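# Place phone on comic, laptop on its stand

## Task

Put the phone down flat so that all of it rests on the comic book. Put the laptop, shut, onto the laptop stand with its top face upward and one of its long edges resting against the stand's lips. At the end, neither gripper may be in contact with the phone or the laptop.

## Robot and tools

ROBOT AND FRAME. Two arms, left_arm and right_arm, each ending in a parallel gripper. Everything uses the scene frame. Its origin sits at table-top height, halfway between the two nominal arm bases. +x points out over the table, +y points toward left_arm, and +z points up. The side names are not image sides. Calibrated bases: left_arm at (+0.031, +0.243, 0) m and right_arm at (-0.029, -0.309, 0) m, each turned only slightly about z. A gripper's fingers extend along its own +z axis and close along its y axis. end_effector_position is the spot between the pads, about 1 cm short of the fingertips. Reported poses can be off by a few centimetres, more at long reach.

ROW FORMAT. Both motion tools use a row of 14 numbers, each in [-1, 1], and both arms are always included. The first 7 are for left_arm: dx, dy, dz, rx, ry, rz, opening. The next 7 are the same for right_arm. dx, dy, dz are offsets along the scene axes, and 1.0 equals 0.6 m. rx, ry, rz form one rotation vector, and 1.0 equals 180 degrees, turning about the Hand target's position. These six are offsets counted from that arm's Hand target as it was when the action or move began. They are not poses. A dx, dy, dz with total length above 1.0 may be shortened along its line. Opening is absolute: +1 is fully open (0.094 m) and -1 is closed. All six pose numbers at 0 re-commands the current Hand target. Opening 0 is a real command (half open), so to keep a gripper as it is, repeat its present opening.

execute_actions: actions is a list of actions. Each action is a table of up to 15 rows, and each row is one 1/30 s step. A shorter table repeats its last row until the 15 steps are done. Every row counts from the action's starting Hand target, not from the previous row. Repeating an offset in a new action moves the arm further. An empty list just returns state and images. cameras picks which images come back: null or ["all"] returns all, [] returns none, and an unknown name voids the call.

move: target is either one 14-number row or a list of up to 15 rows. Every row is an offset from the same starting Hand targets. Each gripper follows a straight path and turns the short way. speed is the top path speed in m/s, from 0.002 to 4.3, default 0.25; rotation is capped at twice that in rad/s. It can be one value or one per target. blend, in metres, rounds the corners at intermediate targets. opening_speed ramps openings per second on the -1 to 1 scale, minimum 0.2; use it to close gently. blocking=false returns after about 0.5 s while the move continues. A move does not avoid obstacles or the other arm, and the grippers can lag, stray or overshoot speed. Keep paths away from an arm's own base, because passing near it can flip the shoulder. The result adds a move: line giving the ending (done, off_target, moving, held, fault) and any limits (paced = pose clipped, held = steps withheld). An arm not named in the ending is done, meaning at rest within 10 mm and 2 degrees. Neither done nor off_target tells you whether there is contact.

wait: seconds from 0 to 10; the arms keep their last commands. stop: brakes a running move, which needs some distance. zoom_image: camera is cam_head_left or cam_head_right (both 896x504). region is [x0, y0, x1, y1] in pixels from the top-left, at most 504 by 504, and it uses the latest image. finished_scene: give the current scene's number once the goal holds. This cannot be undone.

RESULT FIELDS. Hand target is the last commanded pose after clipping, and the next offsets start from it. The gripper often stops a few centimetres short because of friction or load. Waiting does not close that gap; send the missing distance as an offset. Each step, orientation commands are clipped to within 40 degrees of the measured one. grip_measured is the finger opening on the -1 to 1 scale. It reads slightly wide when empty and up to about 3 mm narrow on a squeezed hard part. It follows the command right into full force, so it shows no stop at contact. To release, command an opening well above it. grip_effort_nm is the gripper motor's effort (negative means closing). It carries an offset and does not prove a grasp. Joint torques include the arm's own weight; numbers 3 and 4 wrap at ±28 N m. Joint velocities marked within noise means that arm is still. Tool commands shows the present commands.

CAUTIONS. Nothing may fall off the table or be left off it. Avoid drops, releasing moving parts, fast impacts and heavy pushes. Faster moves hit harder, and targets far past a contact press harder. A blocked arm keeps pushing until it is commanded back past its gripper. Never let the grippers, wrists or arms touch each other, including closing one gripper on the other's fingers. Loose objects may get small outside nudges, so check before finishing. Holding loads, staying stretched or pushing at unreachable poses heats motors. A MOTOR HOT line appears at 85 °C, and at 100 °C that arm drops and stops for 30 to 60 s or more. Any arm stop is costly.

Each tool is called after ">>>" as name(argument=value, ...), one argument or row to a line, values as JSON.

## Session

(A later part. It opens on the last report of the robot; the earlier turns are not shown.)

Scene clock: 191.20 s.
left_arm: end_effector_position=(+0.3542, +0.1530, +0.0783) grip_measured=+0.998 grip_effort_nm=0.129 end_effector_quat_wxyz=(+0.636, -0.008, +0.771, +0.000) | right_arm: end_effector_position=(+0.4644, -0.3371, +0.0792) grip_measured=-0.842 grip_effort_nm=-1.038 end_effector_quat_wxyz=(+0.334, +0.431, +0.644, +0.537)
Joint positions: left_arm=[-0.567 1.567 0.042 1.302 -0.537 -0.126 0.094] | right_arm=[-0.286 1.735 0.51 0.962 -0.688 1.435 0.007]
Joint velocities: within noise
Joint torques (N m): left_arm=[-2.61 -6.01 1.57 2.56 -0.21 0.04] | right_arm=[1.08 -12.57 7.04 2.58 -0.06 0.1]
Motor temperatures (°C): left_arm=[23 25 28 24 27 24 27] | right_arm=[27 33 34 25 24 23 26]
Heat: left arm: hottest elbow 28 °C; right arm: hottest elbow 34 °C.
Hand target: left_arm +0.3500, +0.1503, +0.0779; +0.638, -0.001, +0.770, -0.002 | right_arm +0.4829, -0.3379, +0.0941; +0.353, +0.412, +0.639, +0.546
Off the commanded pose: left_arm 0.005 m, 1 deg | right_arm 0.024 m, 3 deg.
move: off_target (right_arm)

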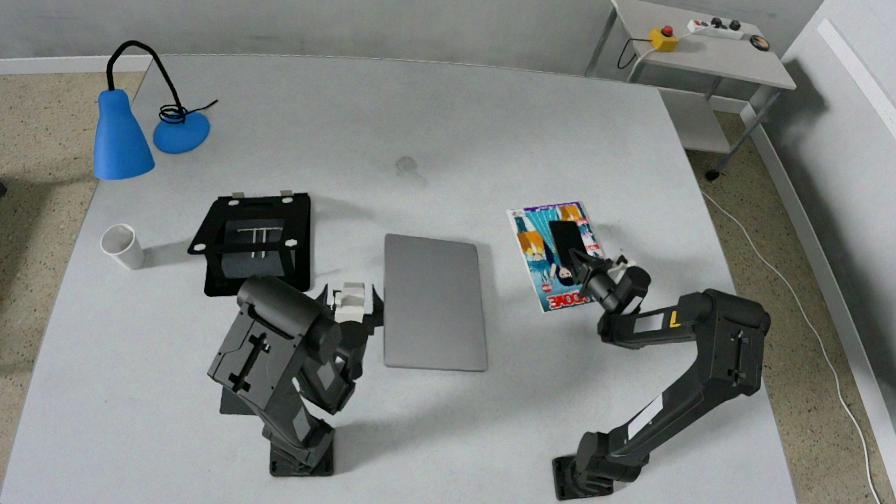

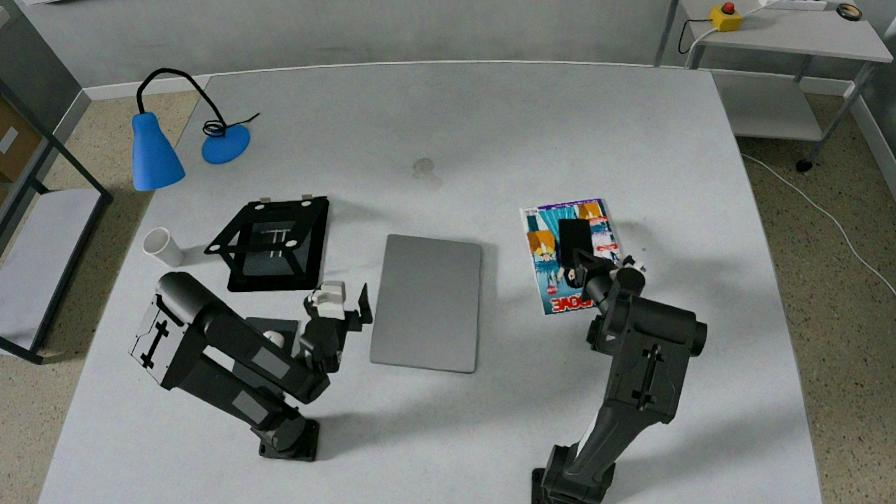

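>>> move(
  target=[0,0,0,0,0,0,1,0,0,-0.075,0,0,0,-0.95],
  speed=0.1,
  cameras=[],
)

>>> move(
  target=[0,0,0,0,0,0,1,0,0,-0.012,0,0,0,-0.95],
  speed=0.06,
  cameras=[],
)

>>> move(
  target=[0,0,0,0,0,0,1,0,0,-0.012,0,0,0,-0.95],
  speed=0.06,
)

>>> zoom_image(
  camera="cam_head_right",
  region=[500, 190, 660, 320],
)

Scene clock: 194.97 s.
left_arm: end_effector_position=(+0.3542, +0.1530, +0.0783) grip_measured=+0.998 grip_effort_nm=0.129 end_effector_quat_wxyz=(+0.636, -0.008, +0.771, +0.000) | right_arm: end_effector_position=(+0.4689, -0.3383, +0.0444) grip_measured=-0.842 grip_effort_nm=-1.038 end_effector_quat_wxyz=(+0.343, +0.424, +0.642, +0.539)
Joint positions: left_arm=[-0.567 1.567 0.042 1.302 -0.537 -0.126 0.094] | right_arm=[-0.286 1.893 0.526 1.127 -0.687 1.435 0.007]
Joint velocities: within noise
Joint torques (N m): left_arm=[-2.32 -5.3 1.61 2.58 -0.24 0.09] | right_arm=[1.08 -12.51 5.37 2.18 -0.06 0.14]
Motor temperatures (°C): left_arm=[23 25 28 24 27 24 27] | right_arm=[27 33 34 25 24 23 26]
Heat: left arm: hottest elbow 28 °C; right arm: hottest elbow 34 °C.
Hand target: left_arm +0.3500, +0.1503, +0.0779; +0.638, -0.001, +0.770, -0.002 | right_arm +0.4828, -0.3378, +0.0490; +0.353, +0.412, +0.639, +0.546
Off the commanded pose: left_arm 0.005 m, 1 deg | right_arm 0.015 m, 2 deg.
move: off_target (right_arm)
No camera images: "cameras" was empty.

Scene clock: 195.83 s.
left_arm: end_effector_position=(+0.3542, +0.1530, +0.0783) grip_measured=+0.998 grip_effort_nm=0.129 end_effector_quat_wxyz=(+0.636, -0.008, +0.771, +0.000) | right_arm: end_effector_position=(+0.4719, -0.3392, +0.0450) grip_measured=-0.842 grip_effort_nm=-1.038 end_effector_quat_wxyz=(+0.351, +0.417, +0.640, +0.542)
Joint positions: left_arm=[-0.567 1.567 0.042 1.302 -0.537 -0.126 0.094] | right_arm=[-0.286 1.91 0.534 1.159 -0.687 1.435 0.007]
Joint velocities: within noise
Joint torques (N m): left_arm=[-2.49 -6.36 1.59 2.66 -0.22 0.07] | right_arm=[1.14 -12.22 5.05 1.98 -0.05 0.14]
Motor temperatures (°C): left_arm=[23 25 28 24 27 24 27] | right_arm=[27 33 33 25 24 23 27]
Heat: left arm: hottest elbow 28 °C; right arm: hottest shoulder 33 °C.
Hand target: left_arm +0.3500, +0.1503, +0.0779; +0.638, -0.001, +0.770, -0.002 | right_arm +0.4828, -0.3378, +0.0417; +0.352, +0.412, +0.639, +0.546
Off the commanded pose: left_arm 0.005 m, 1 deg | right_arm 0.011 m, 1 deg.
move: off_target (right_arm)
No camera images: "cameras" was empty.

Scene clock: 196.70 s.
left_arm: end_effector_position=(+0.3542, +0.1530, +0.0783) grip_measured=+0.998 grip_effort_nm=0.129 end_effector_quat_wxyz=(+0.636, -0.008, +0.771, +0.000) | right_arm: end_effector_position=(+0.4749, -0.3400, +0.0458) grip_measured=-0.842 grip_effort_nm=-1.033 end_effector_quat_wxyz=(+0.359, +0.410, +0.638, +0.544)
Joint positions: left_arm=[-0.567 1.567 0.042 1.302 -0.537 -0.126 0.094] | right_arm=[-0.286 1.927 0.541 1.191 -0.687 1.435 0.007]
Joint velocities: within noise
Joint torques (N m): left_arm=[-2.9 -6.36 1.68 2.48 -0.2 0.11] | right_arm=[1.14 -11.4 4.64 1.66 -0.04 0.14]
Motor temperatures (°C): left_arm=[23 25 28 24 27 24 27] | right_arm=[27 33 33 25 24 23 27]
Heat: left arm: hottest elbow 28 °C; right arm: hottest shoulder 33 °C.
Hand target: left_arm +0.3500, +0.1503, +0.0779; +0.638, -0.001, +0.770, -0.002 | right_arm +0.4829, -0.3379, +0.0345; +0.353, +0.412, +0.639, +0.546
Off the commanded pose: left_arm 0.005 m, 1 deg | right_arm 0.014 m, 1 deg.
move: off_target (right_arm)

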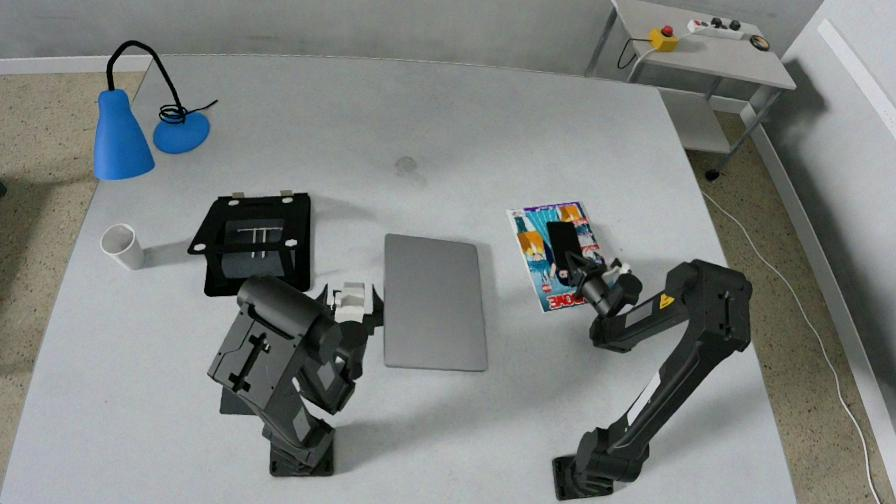

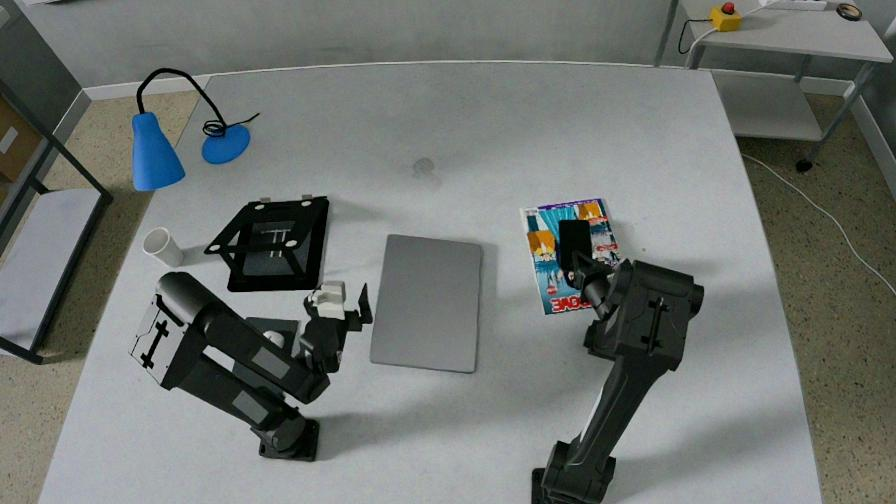

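Scaled by 3.150.

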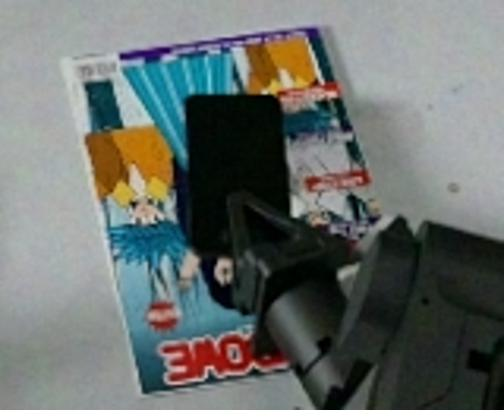

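>>> move(
  target=[0,0,0,0,0,0,1,-0.008,0,0.012,0,0,0,0.15],
  opening_speed=0.5,
)

>>> zoom_image(
  camera="cam_head_right",
  region=[500, 190, 660, 320],
)

>>> zoom_image(
  camera="cam_head_left",
  region=[490, 190, 650, 320],
)

Scene clock: 201.83 s.
left_arm: end_effector_position=(+0.3542, +0.1530, +0.0783) grip_measured=+0.998 grip_effort_nm=0.125 end_effector_quat_wxyz=(+0.636, -0.008, +0.771, +0.000) | right_arm: end_effector_position=(+0.4751, -0.3395, +0.0481) grip_measured=+0.147 grip_effort_nm=0.129 end_effector_quat_wxyz=(+0.360, +0.407, +0.638, +0.546)
Joint positions: left_arm=[-0.567 1.567 0.042 1.302 -0.537 -0.126 0.094] | right_arm=[-0.286 1.922 0.541 1.191 -0.691 1.435 0.054]
Joint velocities: within noise
Joint torques (N m): left_arm=[-3.08 -5.83 1.7 2.61 -0.24 0.12] | right_arm=[0.85 -13.57 3.62 1.26 -0.02 0.13]
Motor temperatures (°C): left_arm=[23 25 28 24 27 24 27] | right_arm=[27 33 33 25 24 23 27]
Heat: left arm: hottest elbow 28 °C; right arm: hottest shoulder 33 °C.
Hand target: left_arm +0.3500, +0.1503, +0.0779; +0.638, -0.001, +0.770, -0.002 | right_arm +0.4781, -0.3379, +0.0418; +0.353, +0.412, +0.639, +0.546
Off the commanded pose: left_arm 0.005 m, 1 deg | right_arm 0.007 m, 1 deg.
move: done

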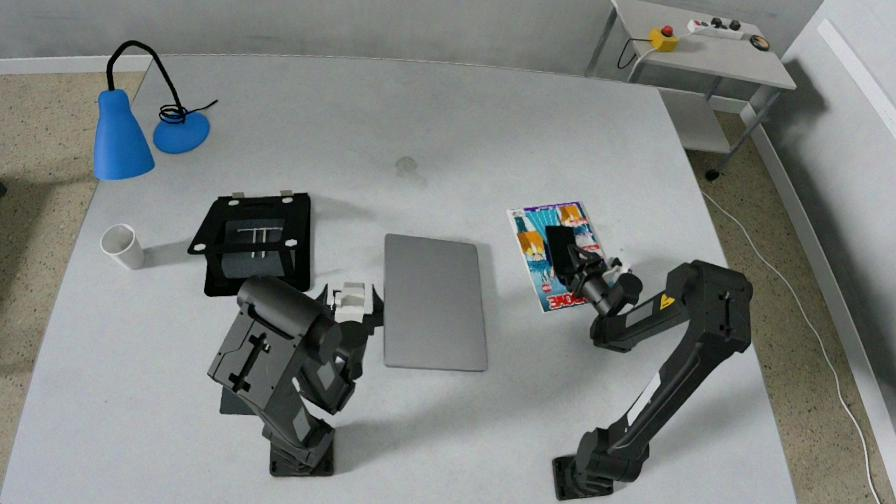

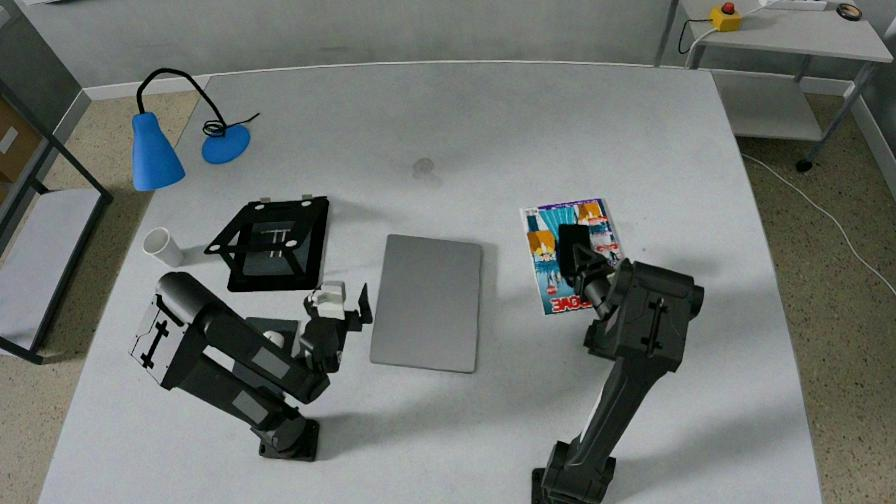

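Scaled by 3.150.

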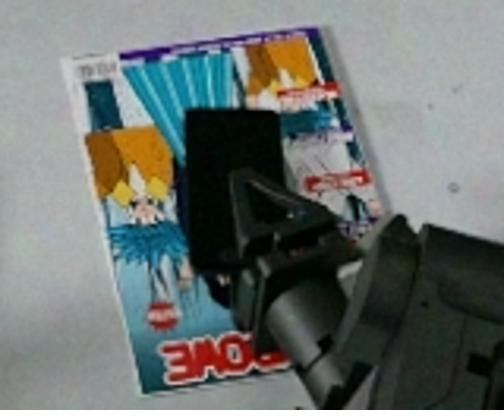

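Scaled by 3.150.

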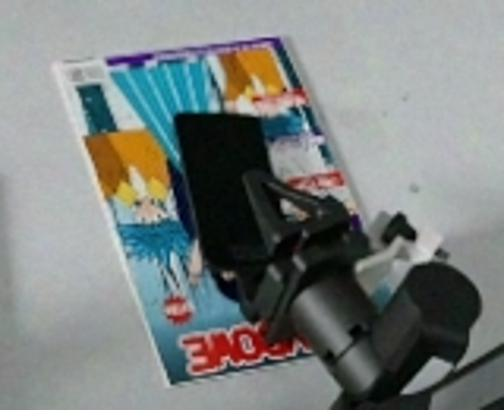

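>>> move(
  target=[
    [0,0,0,0,0,0,1,0,0,0.005,0,0,0,0.5],
    [0,0,0,0,0,0,1,-0.17,-0.075,0.005,0,0,0,0.5],
  ],
  speed=0.2,
  opening_speed=0.5,
)

>>> zoom_image(
  camera="cam_head_right",
  region=[500, 190, 660, 320],
)

>>> zoom_image(
  camera="cam_head_left",
  region=[490, 190, 650, 320],
)

Scene clock: 208.60 s.
left_arm: end_effector_position=(+0.3542, +0.1530, +0.0783) grip_measured=+0.998 grip_effort_nm=0.129 end_effector_quat_wxyz=(+0.636, -0.008, +0.771, +0.000) | right_arm: end_effector_position=(+0.3851, -0.3784, +0.0516) grip_measured=+0.498 grip_effort_nm=0.081 end_effector_quat_wxyz=(+0.359, +0.395, +0.642, +0.551)
Joint positions: left_arm=[-0.567 1.567 0.042 1.302 -0.537 -0.126 0.094] | right_arm=[-0.509 1.865 0.363 1.273 -0.934 1.36 0.07]
Joint velocities: within noise
Joint torques (N m): left_arm=[-2.37 -6.01 1.54 2.5 -0.24 0.01] | right_arm=[-0.91 -11.99 0.39 1.03 -0.04 0.06]
Motor temperatures (°C): left_arm=[23 25 28 24 27 24 27] | right_arm=[27 33 33 25 24 23 26]
Heat: left arm: hottest elbow 28 °C; right arm: hottest shoulder 33 °C.
Hand target: left_arm +0.3500, +0.1503, +0.0779; +0.638, -0.001, +0.770, -0.002 | right_arm +0.3760, -0.3829, +0.0447; +0.353, +0.412, +0.639, +0.546
Off the commanded pose: left_arm 0.005 m, 1 deg | right_arm 0.012 m, 2 deg.
move: off_target (right_arm)

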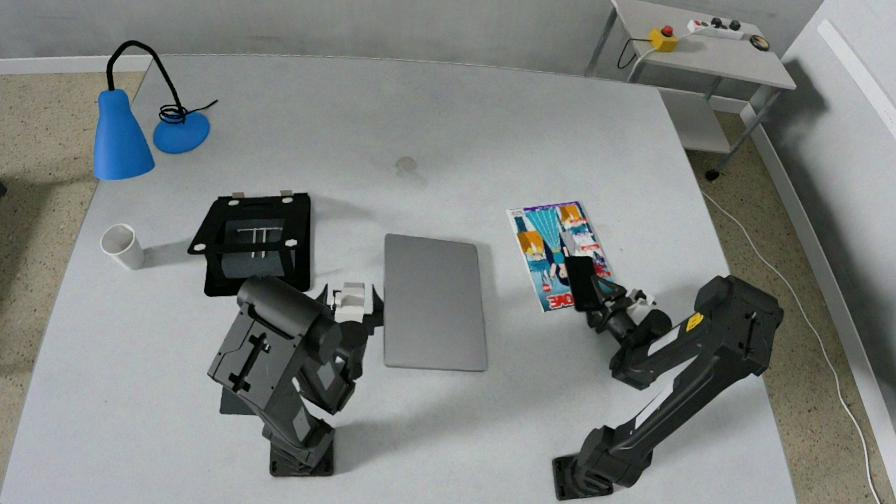

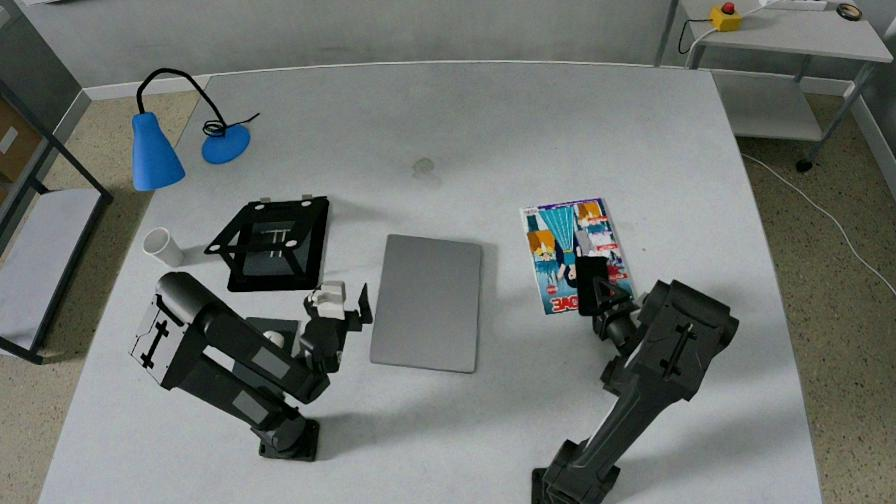

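Scaled by 3.150.

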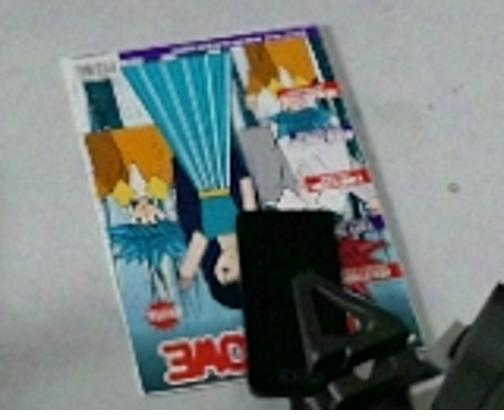

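Scaled by 3.150.

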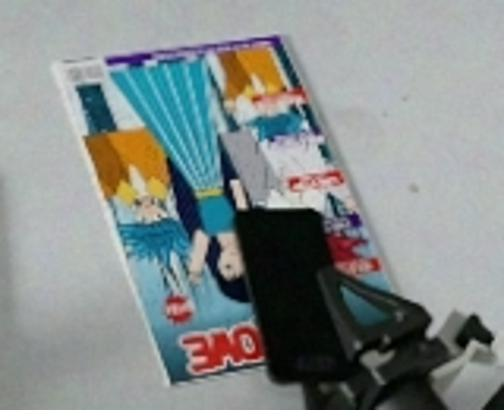

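>>> move(
  target=[0,0,0,0,0,0,1,0,0,0.0,0,0,0,-0.95],
  opening_speed=0.8,
  cameras=[],
)

>>> move(
  target=[
    [0,0,0,0,0,0,1,0,0,0.1,-0.038,0.087,0,-0.95],
    [0,0,0,0,0,0,1,0.2,0.075,0.1,-0.038,0.087,0,-0.95],
  ],
  speed=0.2,
)

>>> zoom_image(
  camera="cam_head_left",
  region=[480, 190, 640, 320],
)

>>> zoom_image(
  camera="cam_head_right",
  region=[500, 190, 660, 320],
)

Scene clock: 225.43 s.
left_arm: end_effector_position=(+0.3542, +0.1530, +0.0783) grip_measured=+0.998 grip_effort_nm=0.125 end_effector_quat_wxyz=(+0.636, -0.008, +0.771, +0.000) | right_arm: end_effector_position=(+0.3797, -0.3797, +0.0473) grip_measured=-0.841 grip_effort_nm=-1.013 end_effector_quat_wxyz=(+0.353, +0.406, +0.640, +0.549)
Joint positions: left_arm=[-0.567 1.567 0.042 1.302 -0.537 -0.126 0.094] | right_arm=[-0.518 1.865 0.351 1.262 -0.932 1.36 0.007]
Joint velocities: within noise
Joint torques (N m): left_arm=[-2.2 -6.12 1.5 2.73 -0.21 0.05] | right_arm=[-0.21 -12.16 1.16 1.35 -0.14 0.05]
Motor temperatures (°C): left_arm=[23 25 28 24 27 24 27] | right_arm=[27 32 31 25 24 23 26]
Heat: left arm: hottest elbow 28 °C; right arm: hottest shoulder 32 °C.
Hand target: left_arm +0.3500, +0.1503, +0.0779; +0.638, -0.001, +0.770, -0.002 | right_arm +0.3761, -0.3830, +0.0447; +0.353, +0.412, +0.639, +0.546
Off the commanded pose: left_arm 0.005 m, 1 deg | right_arm 0.006 m, 1 deg.
move: done
No camera images: "cameras" was empty.

Scene clock: 227.73 s.
left_arm: end_effector_position=(+0.3542, +0.1530, +0.0783) grip_measured=+0.998 grip_effort_nm=0.125 end_effector_quat_wxyz=(+0.636, -0.008, +0.771, +0.000) | right_arm: end_effector_position=(+0.4649, -0.3357, +0.0798) grip_measured=-0.842 grip_effort_nm=-1.043 end_effector_quat_wxyz=(+0.258, +0.482, +0.717, +0.433)
Joint positions: left_arm=[-0.567 1.567 0.042 1.302 -0.537 -0.126 0.094] | right_arm=[-0.254 1.531 0.62 0.278 -0.587 1.238 0.007]
Joint velocities: within noise
Joint torques (N m): left_arm=[-2.37 -5.54 1.59 2.59 -0.24 0.1] | right_arm=[1.26 -12.63 10.66 2.3 -0.19 0.15]
Motor temperatures (°C): left_arm=[23 25 28 24 27 24 27] | right_arm=[27 32 31 25 24 23 26]
Heat: left arm: hottest elbow 28 °C; right arm: hottest shoulder 32 °C.
Hand target: left_arm +0.3500, +0.1503, +0.0779; +0.638, -0.001, +0.770, -0.002 | right_arm +0.4961, -0.3380, +0.1048; +0.286, +0.461, +0.712, +0.446
Off the commanded pose: left_arm 0.005 m, 1 deg | right_arm 0.040 m, 4 deg.
move: off_target (right_arm)

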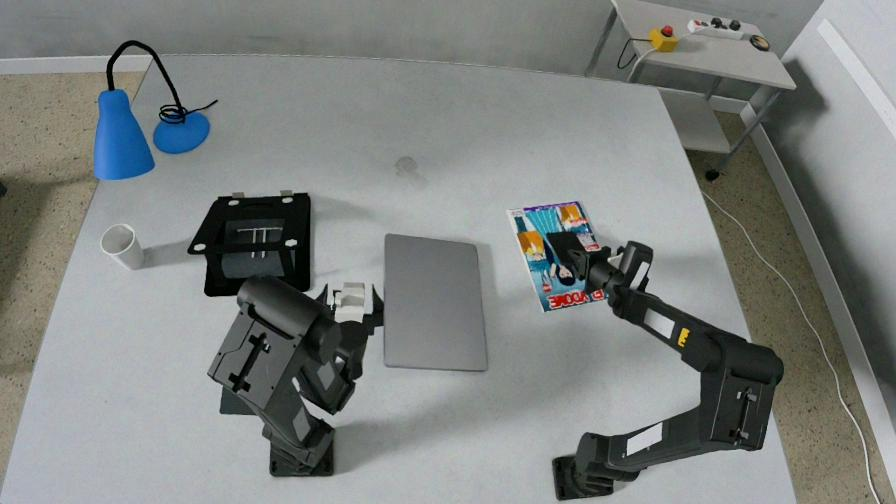

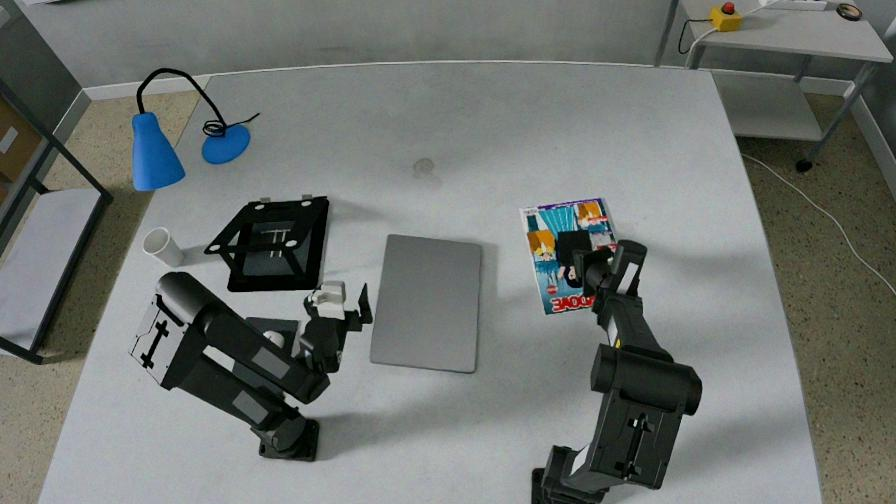

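Scaled by 3.150.

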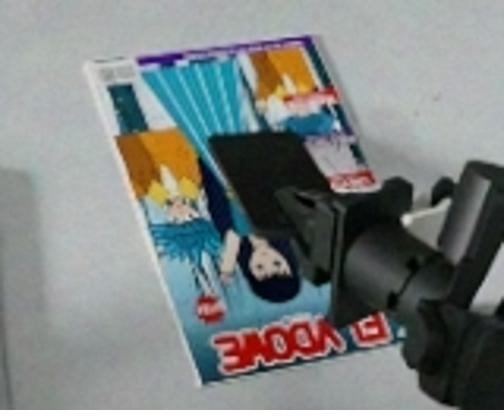

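Scaled by 3.150.

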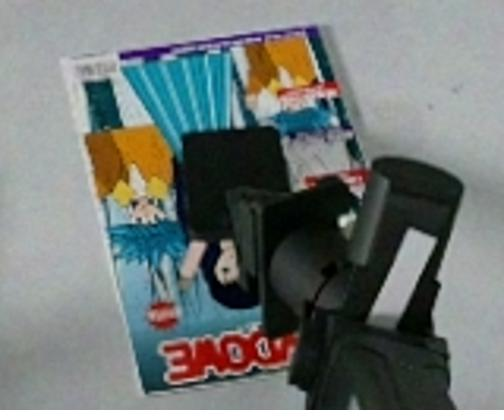

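>>> move(
  target=[0,0,0,0,0,0,1,-0.01,0,-0.065,0,0,0,-0.95],
  speed=0.1,
  cameras=[],
)

>>> move(
  target=[0,0,0,0,0,0,1,0,0,-0.015,0,0,0,-0.95],
  speed=0.06,
)

>>> zoom_image(
  camera="cam_head_left",
  region=[480, 190, 640, 320],
)

>>> zoom_image(
  camera="cam_head_right",
  region=[500, 190, 660, 320],
)

Scene clock: 232.57 s.
left_arm: end_effector_position=(+0.3542, +0.1530, +0.0783) grip_measured=+0.998 grip_effort_nm=0.134 end_effector_quat_wxyz=(+0.636, -0.008, +0.771, +0.000) | right_arm: end_effector_position=(+0.4782, -0.3384, +0.0663) grip_measured=-0.842 grip_effort_nm=-1.043 end_effector_quat_wxyz=(+0.283, +0.465, +0.712, +0.443)
Joint positions: left_arm=[-0.567 1.567 0.042 1.302 -0.537 -0.126 0.094] | right_arm=[-0.254 1.619 0.62 0.431 -0.592 1.239 0.007]
Joint velocities: within noise
Joint torques (N m): left_arm=[-2.67 -5.71 1.47 2.67 -0.22 0.09] | right_arm=[1.03 -11.16 7.58 2.04 -0.07 0.12]
Motor temperatures (°C): left_arm=[23 25 28 24 27 24 27] | right_arm=[27 32 32 25 24 23 26]
Heat: left arm: hottest elbow 28 °C; right arm: hottest shoulder 32 °C.
Hand target: left_arm +0.3500, +0.1503, +0.0779; +0.638, -0.001, +0.770, -0.002 | right_arm +0.4901, -0.3380, +0.0658; +0.286, +0.461, +0.712, +0.446
Off the commanded pose: left_arm 0.005 m, 1 deg | right_arm 0.012 m, 1 deg.
move: off_target (right_arm)
No camera images: "cameras" was empty.

Scene clock: 233.43 s.
left_arm: end_effector_position=(+0.3542, +0.1530, +0.0783) grip_measured=+0.998 grip_effort_nm=0.125 end_effector_quat_wxyz=(+0.636, -0.008, +0.771, +0.000) | right_arm: end_effector_position=(+0.4811, -0.3389, +0.0637) grip_measured=-0.842 grip_effort_nm=-1.033 end_effector_quat_wxyz=(+0.289, +0.460, +0.711, +0.446)
Joint positions: left_arm=[-0.567 1.567 0.042 1.302 -0.537 -0.126 0.094] | right_arm=[-0.254 1.639 0.62 0.469 -0.594 1.239 0.007]
Joint velocities: within noise
Joint torques (N m): left_arm=[-2.67 -6.07 1.73 2.67 -0.21 0.11] | right_arm=[1.03 -11.52 7.2 1.65 0 0.12]
Motor temperatures (°C): left_arm=[23 25 28 24 27 24 27] | right_arm=[27 32 32 25 24 23 26]
Heat: left arm: hottest elbow 28 °C; right arm: hottest shoulder 32 °C.
Hand target: left_arm +0.3500, +0.1503, +0.0779; +0.638, -0.001, +0.770, -0.002 | right_arm +0.4902, -0.3380, +0.0569; +0.286, +0.461, +0.712, +0.446
Off the commanded pose: left_arm 0.005 m, 1 deg | right_arm 0.011 m, 0 deg.
move: off_target (right_arm)

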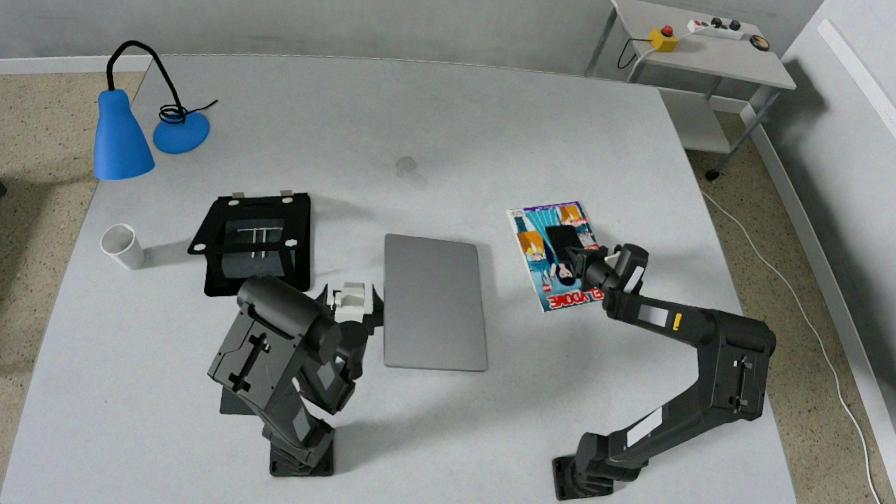

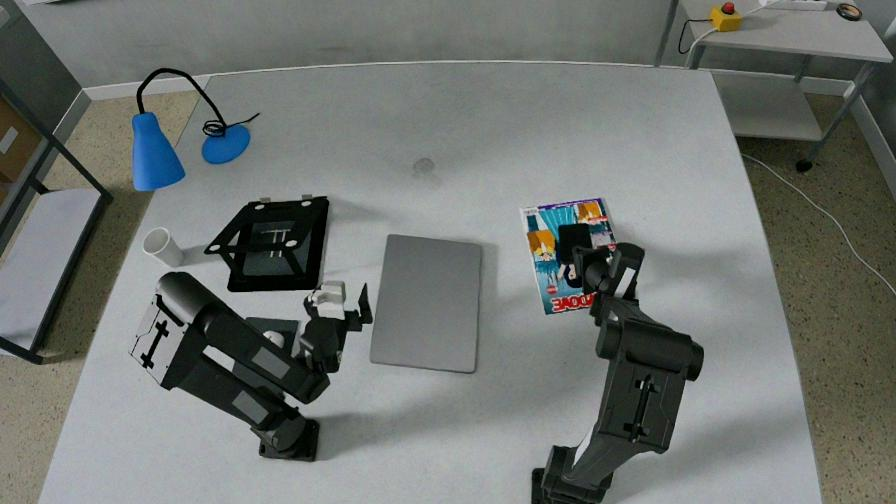

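Scaled by 3.150.

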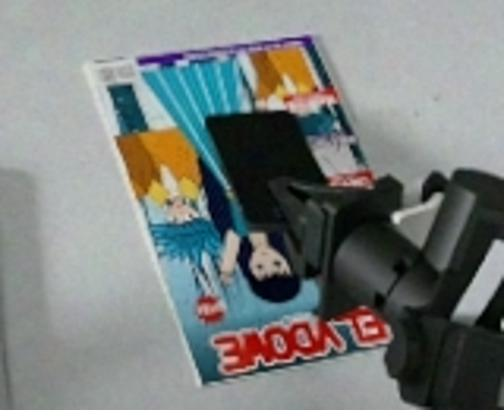

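Scaled by 3.150.

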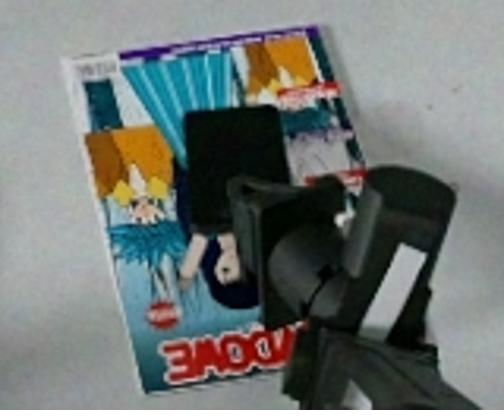

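>>> move(
  target=[
    [0,0,0,0,0,0,1,0,0,0.0,0,0,0,-0.35],
    [0,0,0,0,0,0,1,-0.16,-0.07,-0.02,0,0,0,-0.35],
  ],
  speed=0.3,
  opening_speed=0.5,
)

>>> zoom_image(
  camera="cam_head_right",
  region=[500, 190, 660, 320],
)

>>> zoom_image(
  camera="cam_head_left",
  region=[490, 190, 650, 320],
)

Scene clock: 240.17 s.
left_arm: end_effector_position=(+0.3542, +0.1530, +0.0783) grip_measured=+0.998 grip_effort_nm=0.125 end_effector_quat_wxyz=(+0.636, -0.008, +0.771, +0.000) | right_arm: end_effector_position=(+0.3987, -0.3771, +0.0434) grip_measured=-0.351 grip_effort_nm=0.056 end_effector_quat_wxyz=(+0.284, +0.459, +0.713, +0.448)
Joint positions: left_arm=[-0.567 1.567 0.042 1.302 -0.537 -0.126 0.094] | right_arm=[-0.441 1.576 0.449 0.482 -0.758 1.101 0.03]
Joint velocities: within noise
Joint torques (N m): left_arm=[-2.49 -6.89 1.63 2.63 -0.19 0.05] | right_arm=[-0.21 -12.51 3.96 0.92 -0.29 0.05]
Motor temperatures (°C): left_arm=[23 25 28 24 27 24 27] | right_arm=[27 32 32 25 24 23 26]
Heat: left arm: hottest elbow 28 °C; right arm: hottest shoulder 32 °C.
Hand target: left_arm +0.3500, +0.1503, +0.0779; +0.638, -0.001, +0.770, -0.002 | right_arm +0.3941, -0.3799, +0.0448; +0.286, +0.461, +0.712, +0.446
Off the commanded pose: left_arm 0.005 m, 1 deg | right_arm 0.006 m, 0 deg.
move: done

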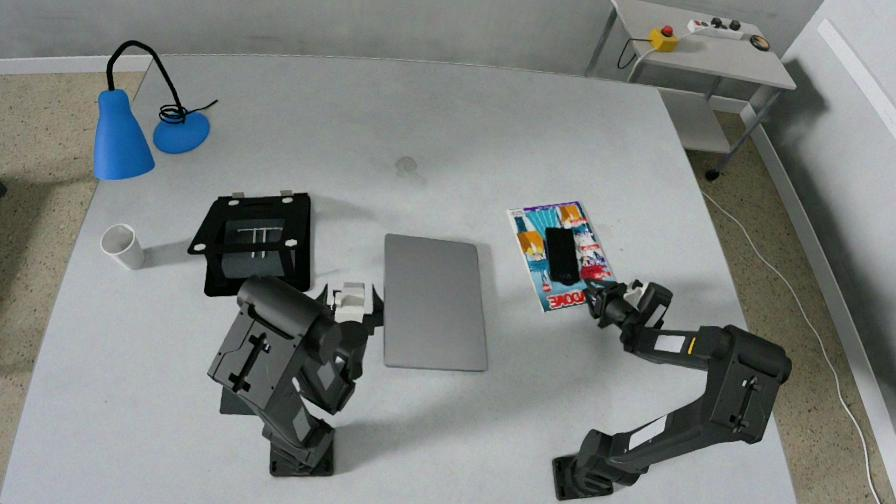

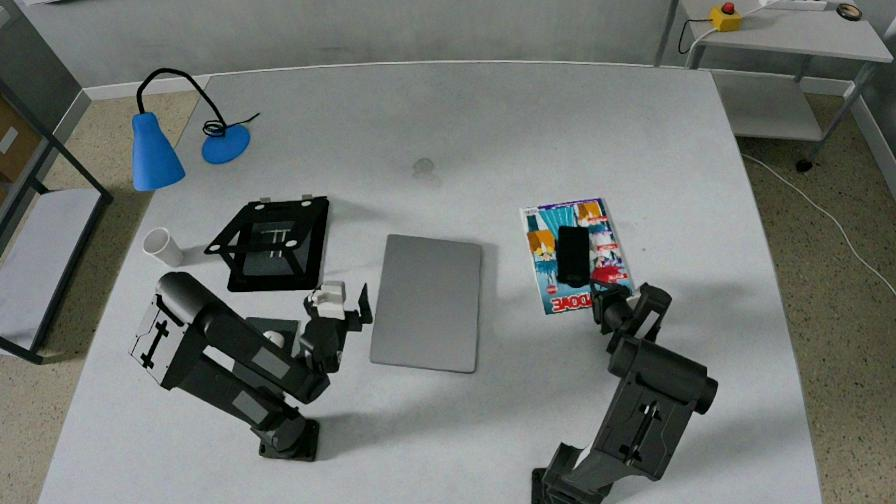

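Scaled by 3.150.

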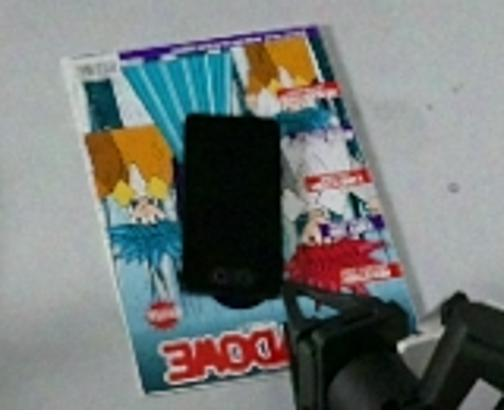

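Scaled by 3.150.

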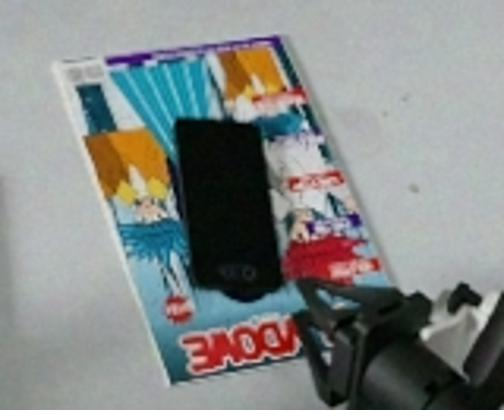

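>>> move(
  target=[0,0,0,0,0,0,1,-0.25,0.0,0.3,0,0,0,1],
  speed=0.35,
  cameras=["cam_head_left"],
)

>>> zoom_image(
  camera="cam_head_left",
  region=[420, 320, 500, 380],
)

>>> zoom_image(
  camera="cam_head_left",
  region=[300, 250, 420, 340],
)

>>> zoom_image(
  camera="cam_head_left",
  region=[180, 180, 320, 300],
)

Scene clock: 263.47 s.
left_arm: end_effector_position=(+0.3542, +0.1530, +0.0783) grip_measured=+0.998 grip_effort_nm=0.129 end_effector_quat_wxyz=(+0.636, -0.008, +0.771, +0.000) | right_arm: end_effector_position=(+0.2342, -0.3659, +0.1954) grip_measured=+0.999 grip_effort_nm=0.066 end_effector_quat_wxyz=(+0.263, +0.472, +0.710, +0.452)
Joint positions: left_arm=[-0.567 1.567 0.042 1.302 -0.537 -0.126 0.094] | right_arm=[-0.793 0.655 0.449 -0.805 -1.006 0.698 0.094]
Joint velocities: within noise
Joint torques (N m): left_arm=[-2.67 -6.59 1.42 2.63 -0.17 0.11] | right_arm=[-0.32 -1.03 13.87 0.51 -0.48 0.04]
Motor temperatures (°C): left_arm=[23 25 28 24 27 24 27] | right_arm=[27 33 31 25 24 23 26]
Heat: left arm: hottest elbow 28 °C; right arm: hottest shoulder 33 °C.
Hand target: left_arm +0.3500, +0.1503, +0.0779; +0.638, -0.001, +0.770, -0.002 | right_arm +0.2441, -0.3799, +0.2249; +0.286, +0.461, +0.712, +0.446
Off the commanded pose: left_arm 0.005 m, 1 deg | right_arm 0.034 m, 3 deg.
move: off_target (right_arm)
Images, in order (width x height): cam_head_left 896x504.

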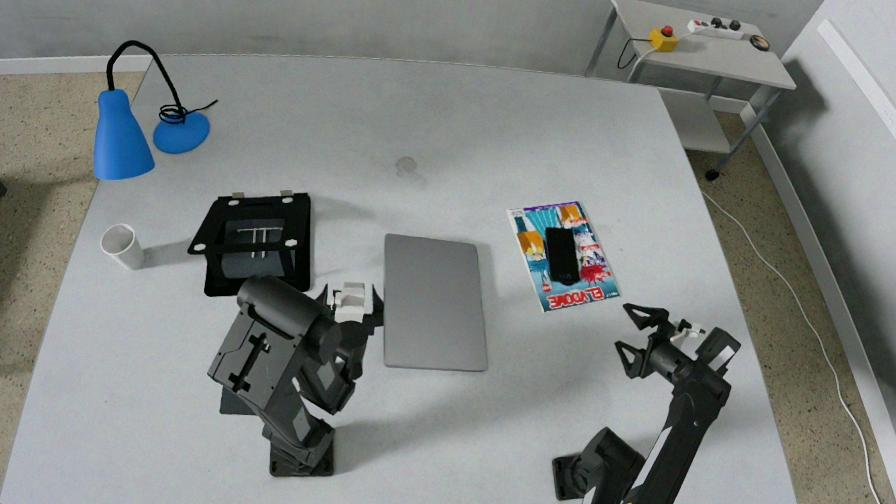

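Scaled by 6.300.

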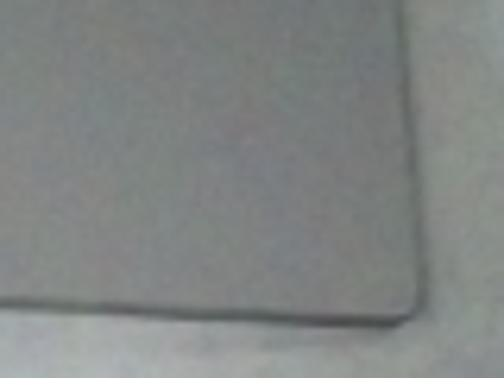

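Scaled by 4.200.

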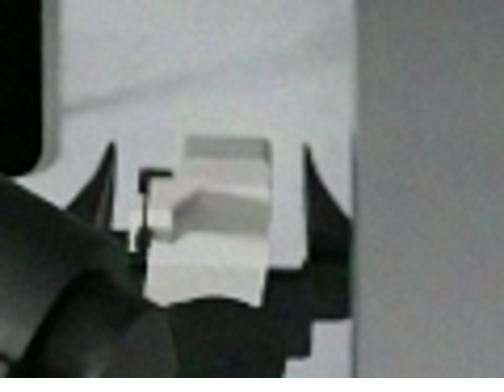

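Scaled by 3.600.

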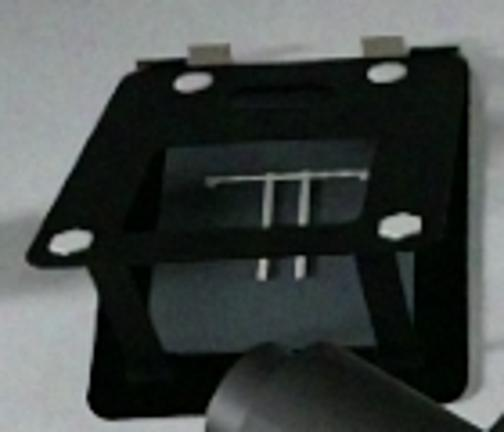

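>>> move(
  target=[
    [0,0,0.1,0,0.2,0,-1,0,0,0,0,0,0,1],
    [-0.167,0.0,0.1,0,0.44,0,-1,0,0,0,0,0,0,1],
    [-0.167,0.0,-0.04,0,0.44,0,-1,0,0,0,0,0,0,1],
  ],
  speed=0.3,
  blend=0.03,
)

>>> zoom_image(
  camera="cam_head_right",
  region=[260, 250, 420, 390],
)

Scene clock: 278.47 s.
left_arm: end_effector_position=(+0.2484, +0.1476, +0.0580) grip_measured=-0.981 grip_effort_nm=-0.994 end_effector_quat_wxyz=(+0.002, +0.009, +1.000, +0.000) | right_arm: end_effector_position=(+0.2340, -0.3659, +0.1954) grip_measured=+0.999 grip_effort_nm=0.071 end_effector_quat_wxyz=(+0.262, +0.471, +0.710, +0.452)
Joint positions: left_arm=[-0.44 1.088 0.563 -1.041 -0.002 -0.394 0.001] | right_arm=[-0.794 0.655 0.449 -0.807 -1.007 0.696 0.094]
Joint velocities: within noise
Joint torques (N m): left_arm=[-0.67 -5.25 8.55 0.91 0.08 -0.07] | right_arm=[-0.38 -0.97 13.87 0.53 -0.47 0.02]
Motor temperatures (°C): left_arm=[23 25 28 24 27 24 27] | right_arm=[27 32 34 25 24 23 26]
Heat: left arm: hottest elbow 28 °C; right arm: hottest elbow 34 °C.
Hand target: left_arm +0.2498, +0.1503, +0.0539; +0.000, -0.001, +1.000, -0.001 | right_arm +0.2441, -0.3799, +0.2249; +0.286, +0.461, +0.712, +0.446
Off the commanded pose: left_arm 0.005 m, 1 deg | right_arm 0.034 m, 3 deg.
move: off_target (right_arm)

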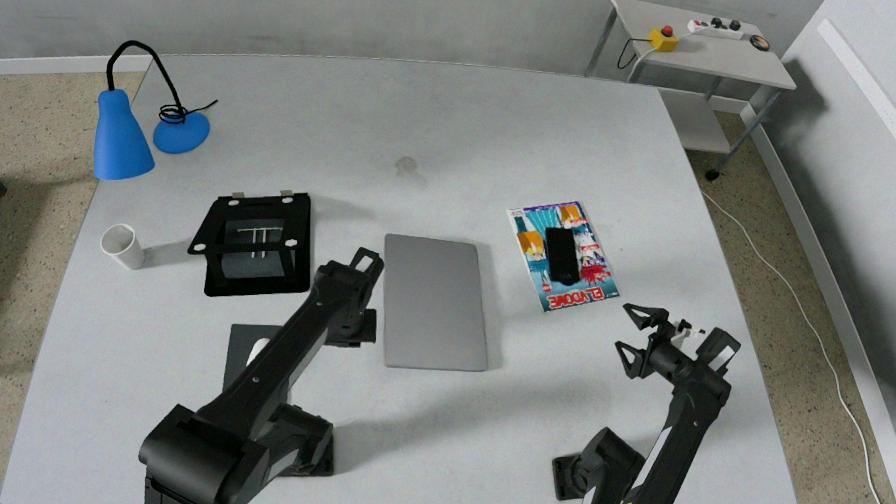

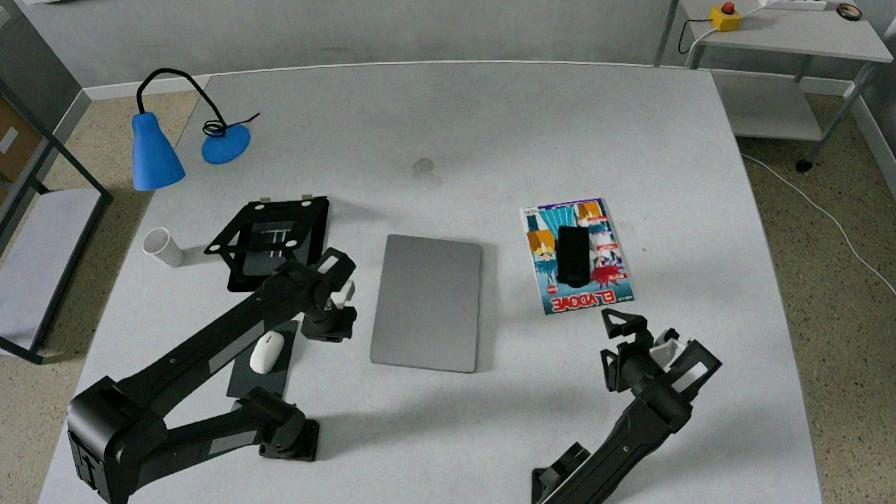

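Scaled by 3.150.

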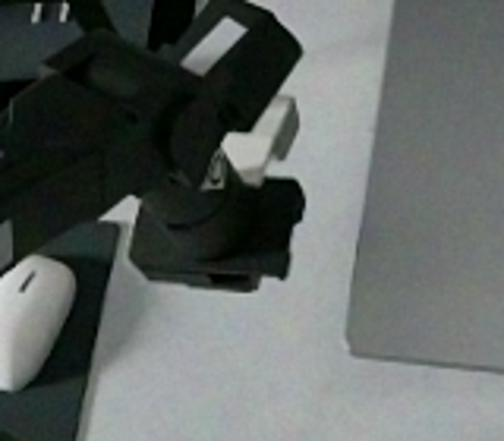

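>>> move(
  target=[0.05,0.0,-0.063,0,0,0,-1,0,0,0,0,0,0,1],
  speed=0.12,
)

>>> zoom_image(
  camera="cam_head_right",
  region=[260, 250, 420, 390],
)

Scene clock: 281.63 s.
left_arm: end_effector_position=(+0.2760, +0.1481, +0.0182) grip_measured=-0.981 grip_effort_nm=-0.994 end_effector_quat_wxyz=(-0.001, +0.002, +1.000, +0.001) | right_arm: end_effector_position=(+0.2340, -0.3659, +0.1954) grip_measured=+0.999 grip_effort_nm=0.066 end_effector_quat_wxyz=(+0.262, +0.471, +0.710, +0.452)
Joint positions: left_arm=[-0.396 1.261 0.563 -0.875 -0.002 -0.364 0.001] | right_arm=[-0.794 0.655 0.449 -0.807 -1.007 0.696 0.094]
Joint velocities: within noise
Joint torques (N m): left_arm=[0.03 -6.89 8.32 0.81 0.08 0.08] | right_arm=[-0.32 -1.03 13.87 0.53 -0.47 0.03]
Motor temperatures (°C): left_arm=[23 25 28 24 27 24 27] | right_arm=[27 32 35 25 24 23 26]
Heat: left arm: hottest elbow 28 °C; right arm: hottest elbow 35 °C.
Hand target: left_arm +0.2798, +0.1503, +0.0162; +0.001, -0.001, +1.000, -0.001 | right_arm +0.2441, -0.3799, +0.2249; +0.286, +0.461, +0.712, +0.446
Off the commanded pose: left_arm 0.005 m, 0 deg | right_arm 0.034 m, 3 deg.
move: off_target (right_arm)

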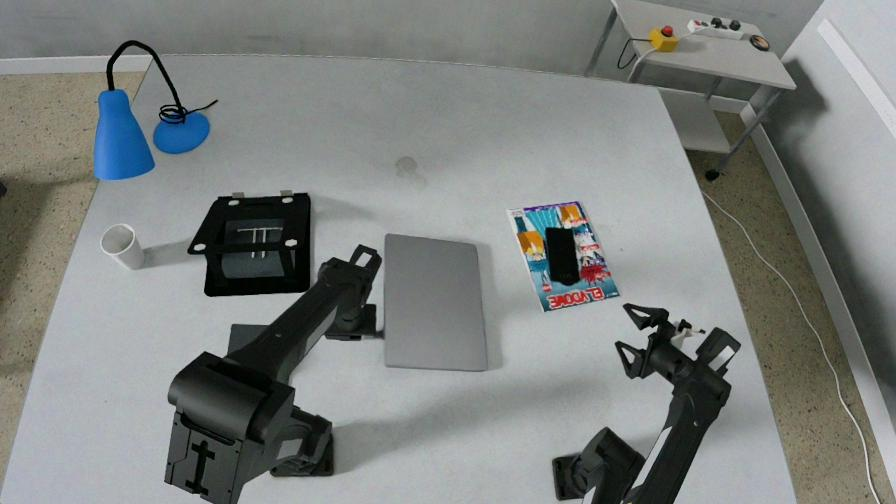

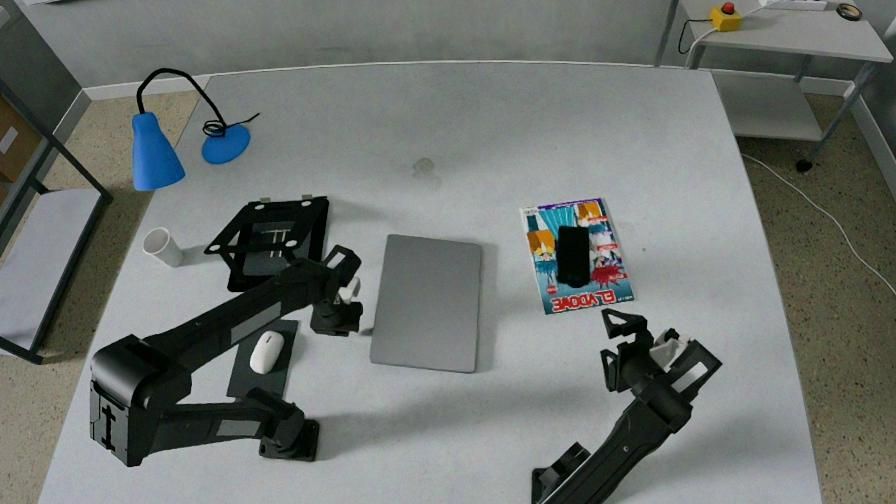

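Scaled by 3.150.

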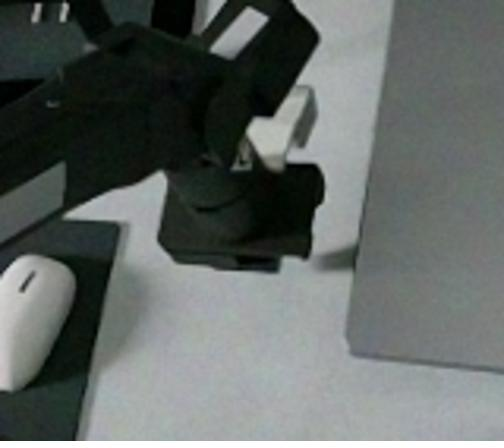

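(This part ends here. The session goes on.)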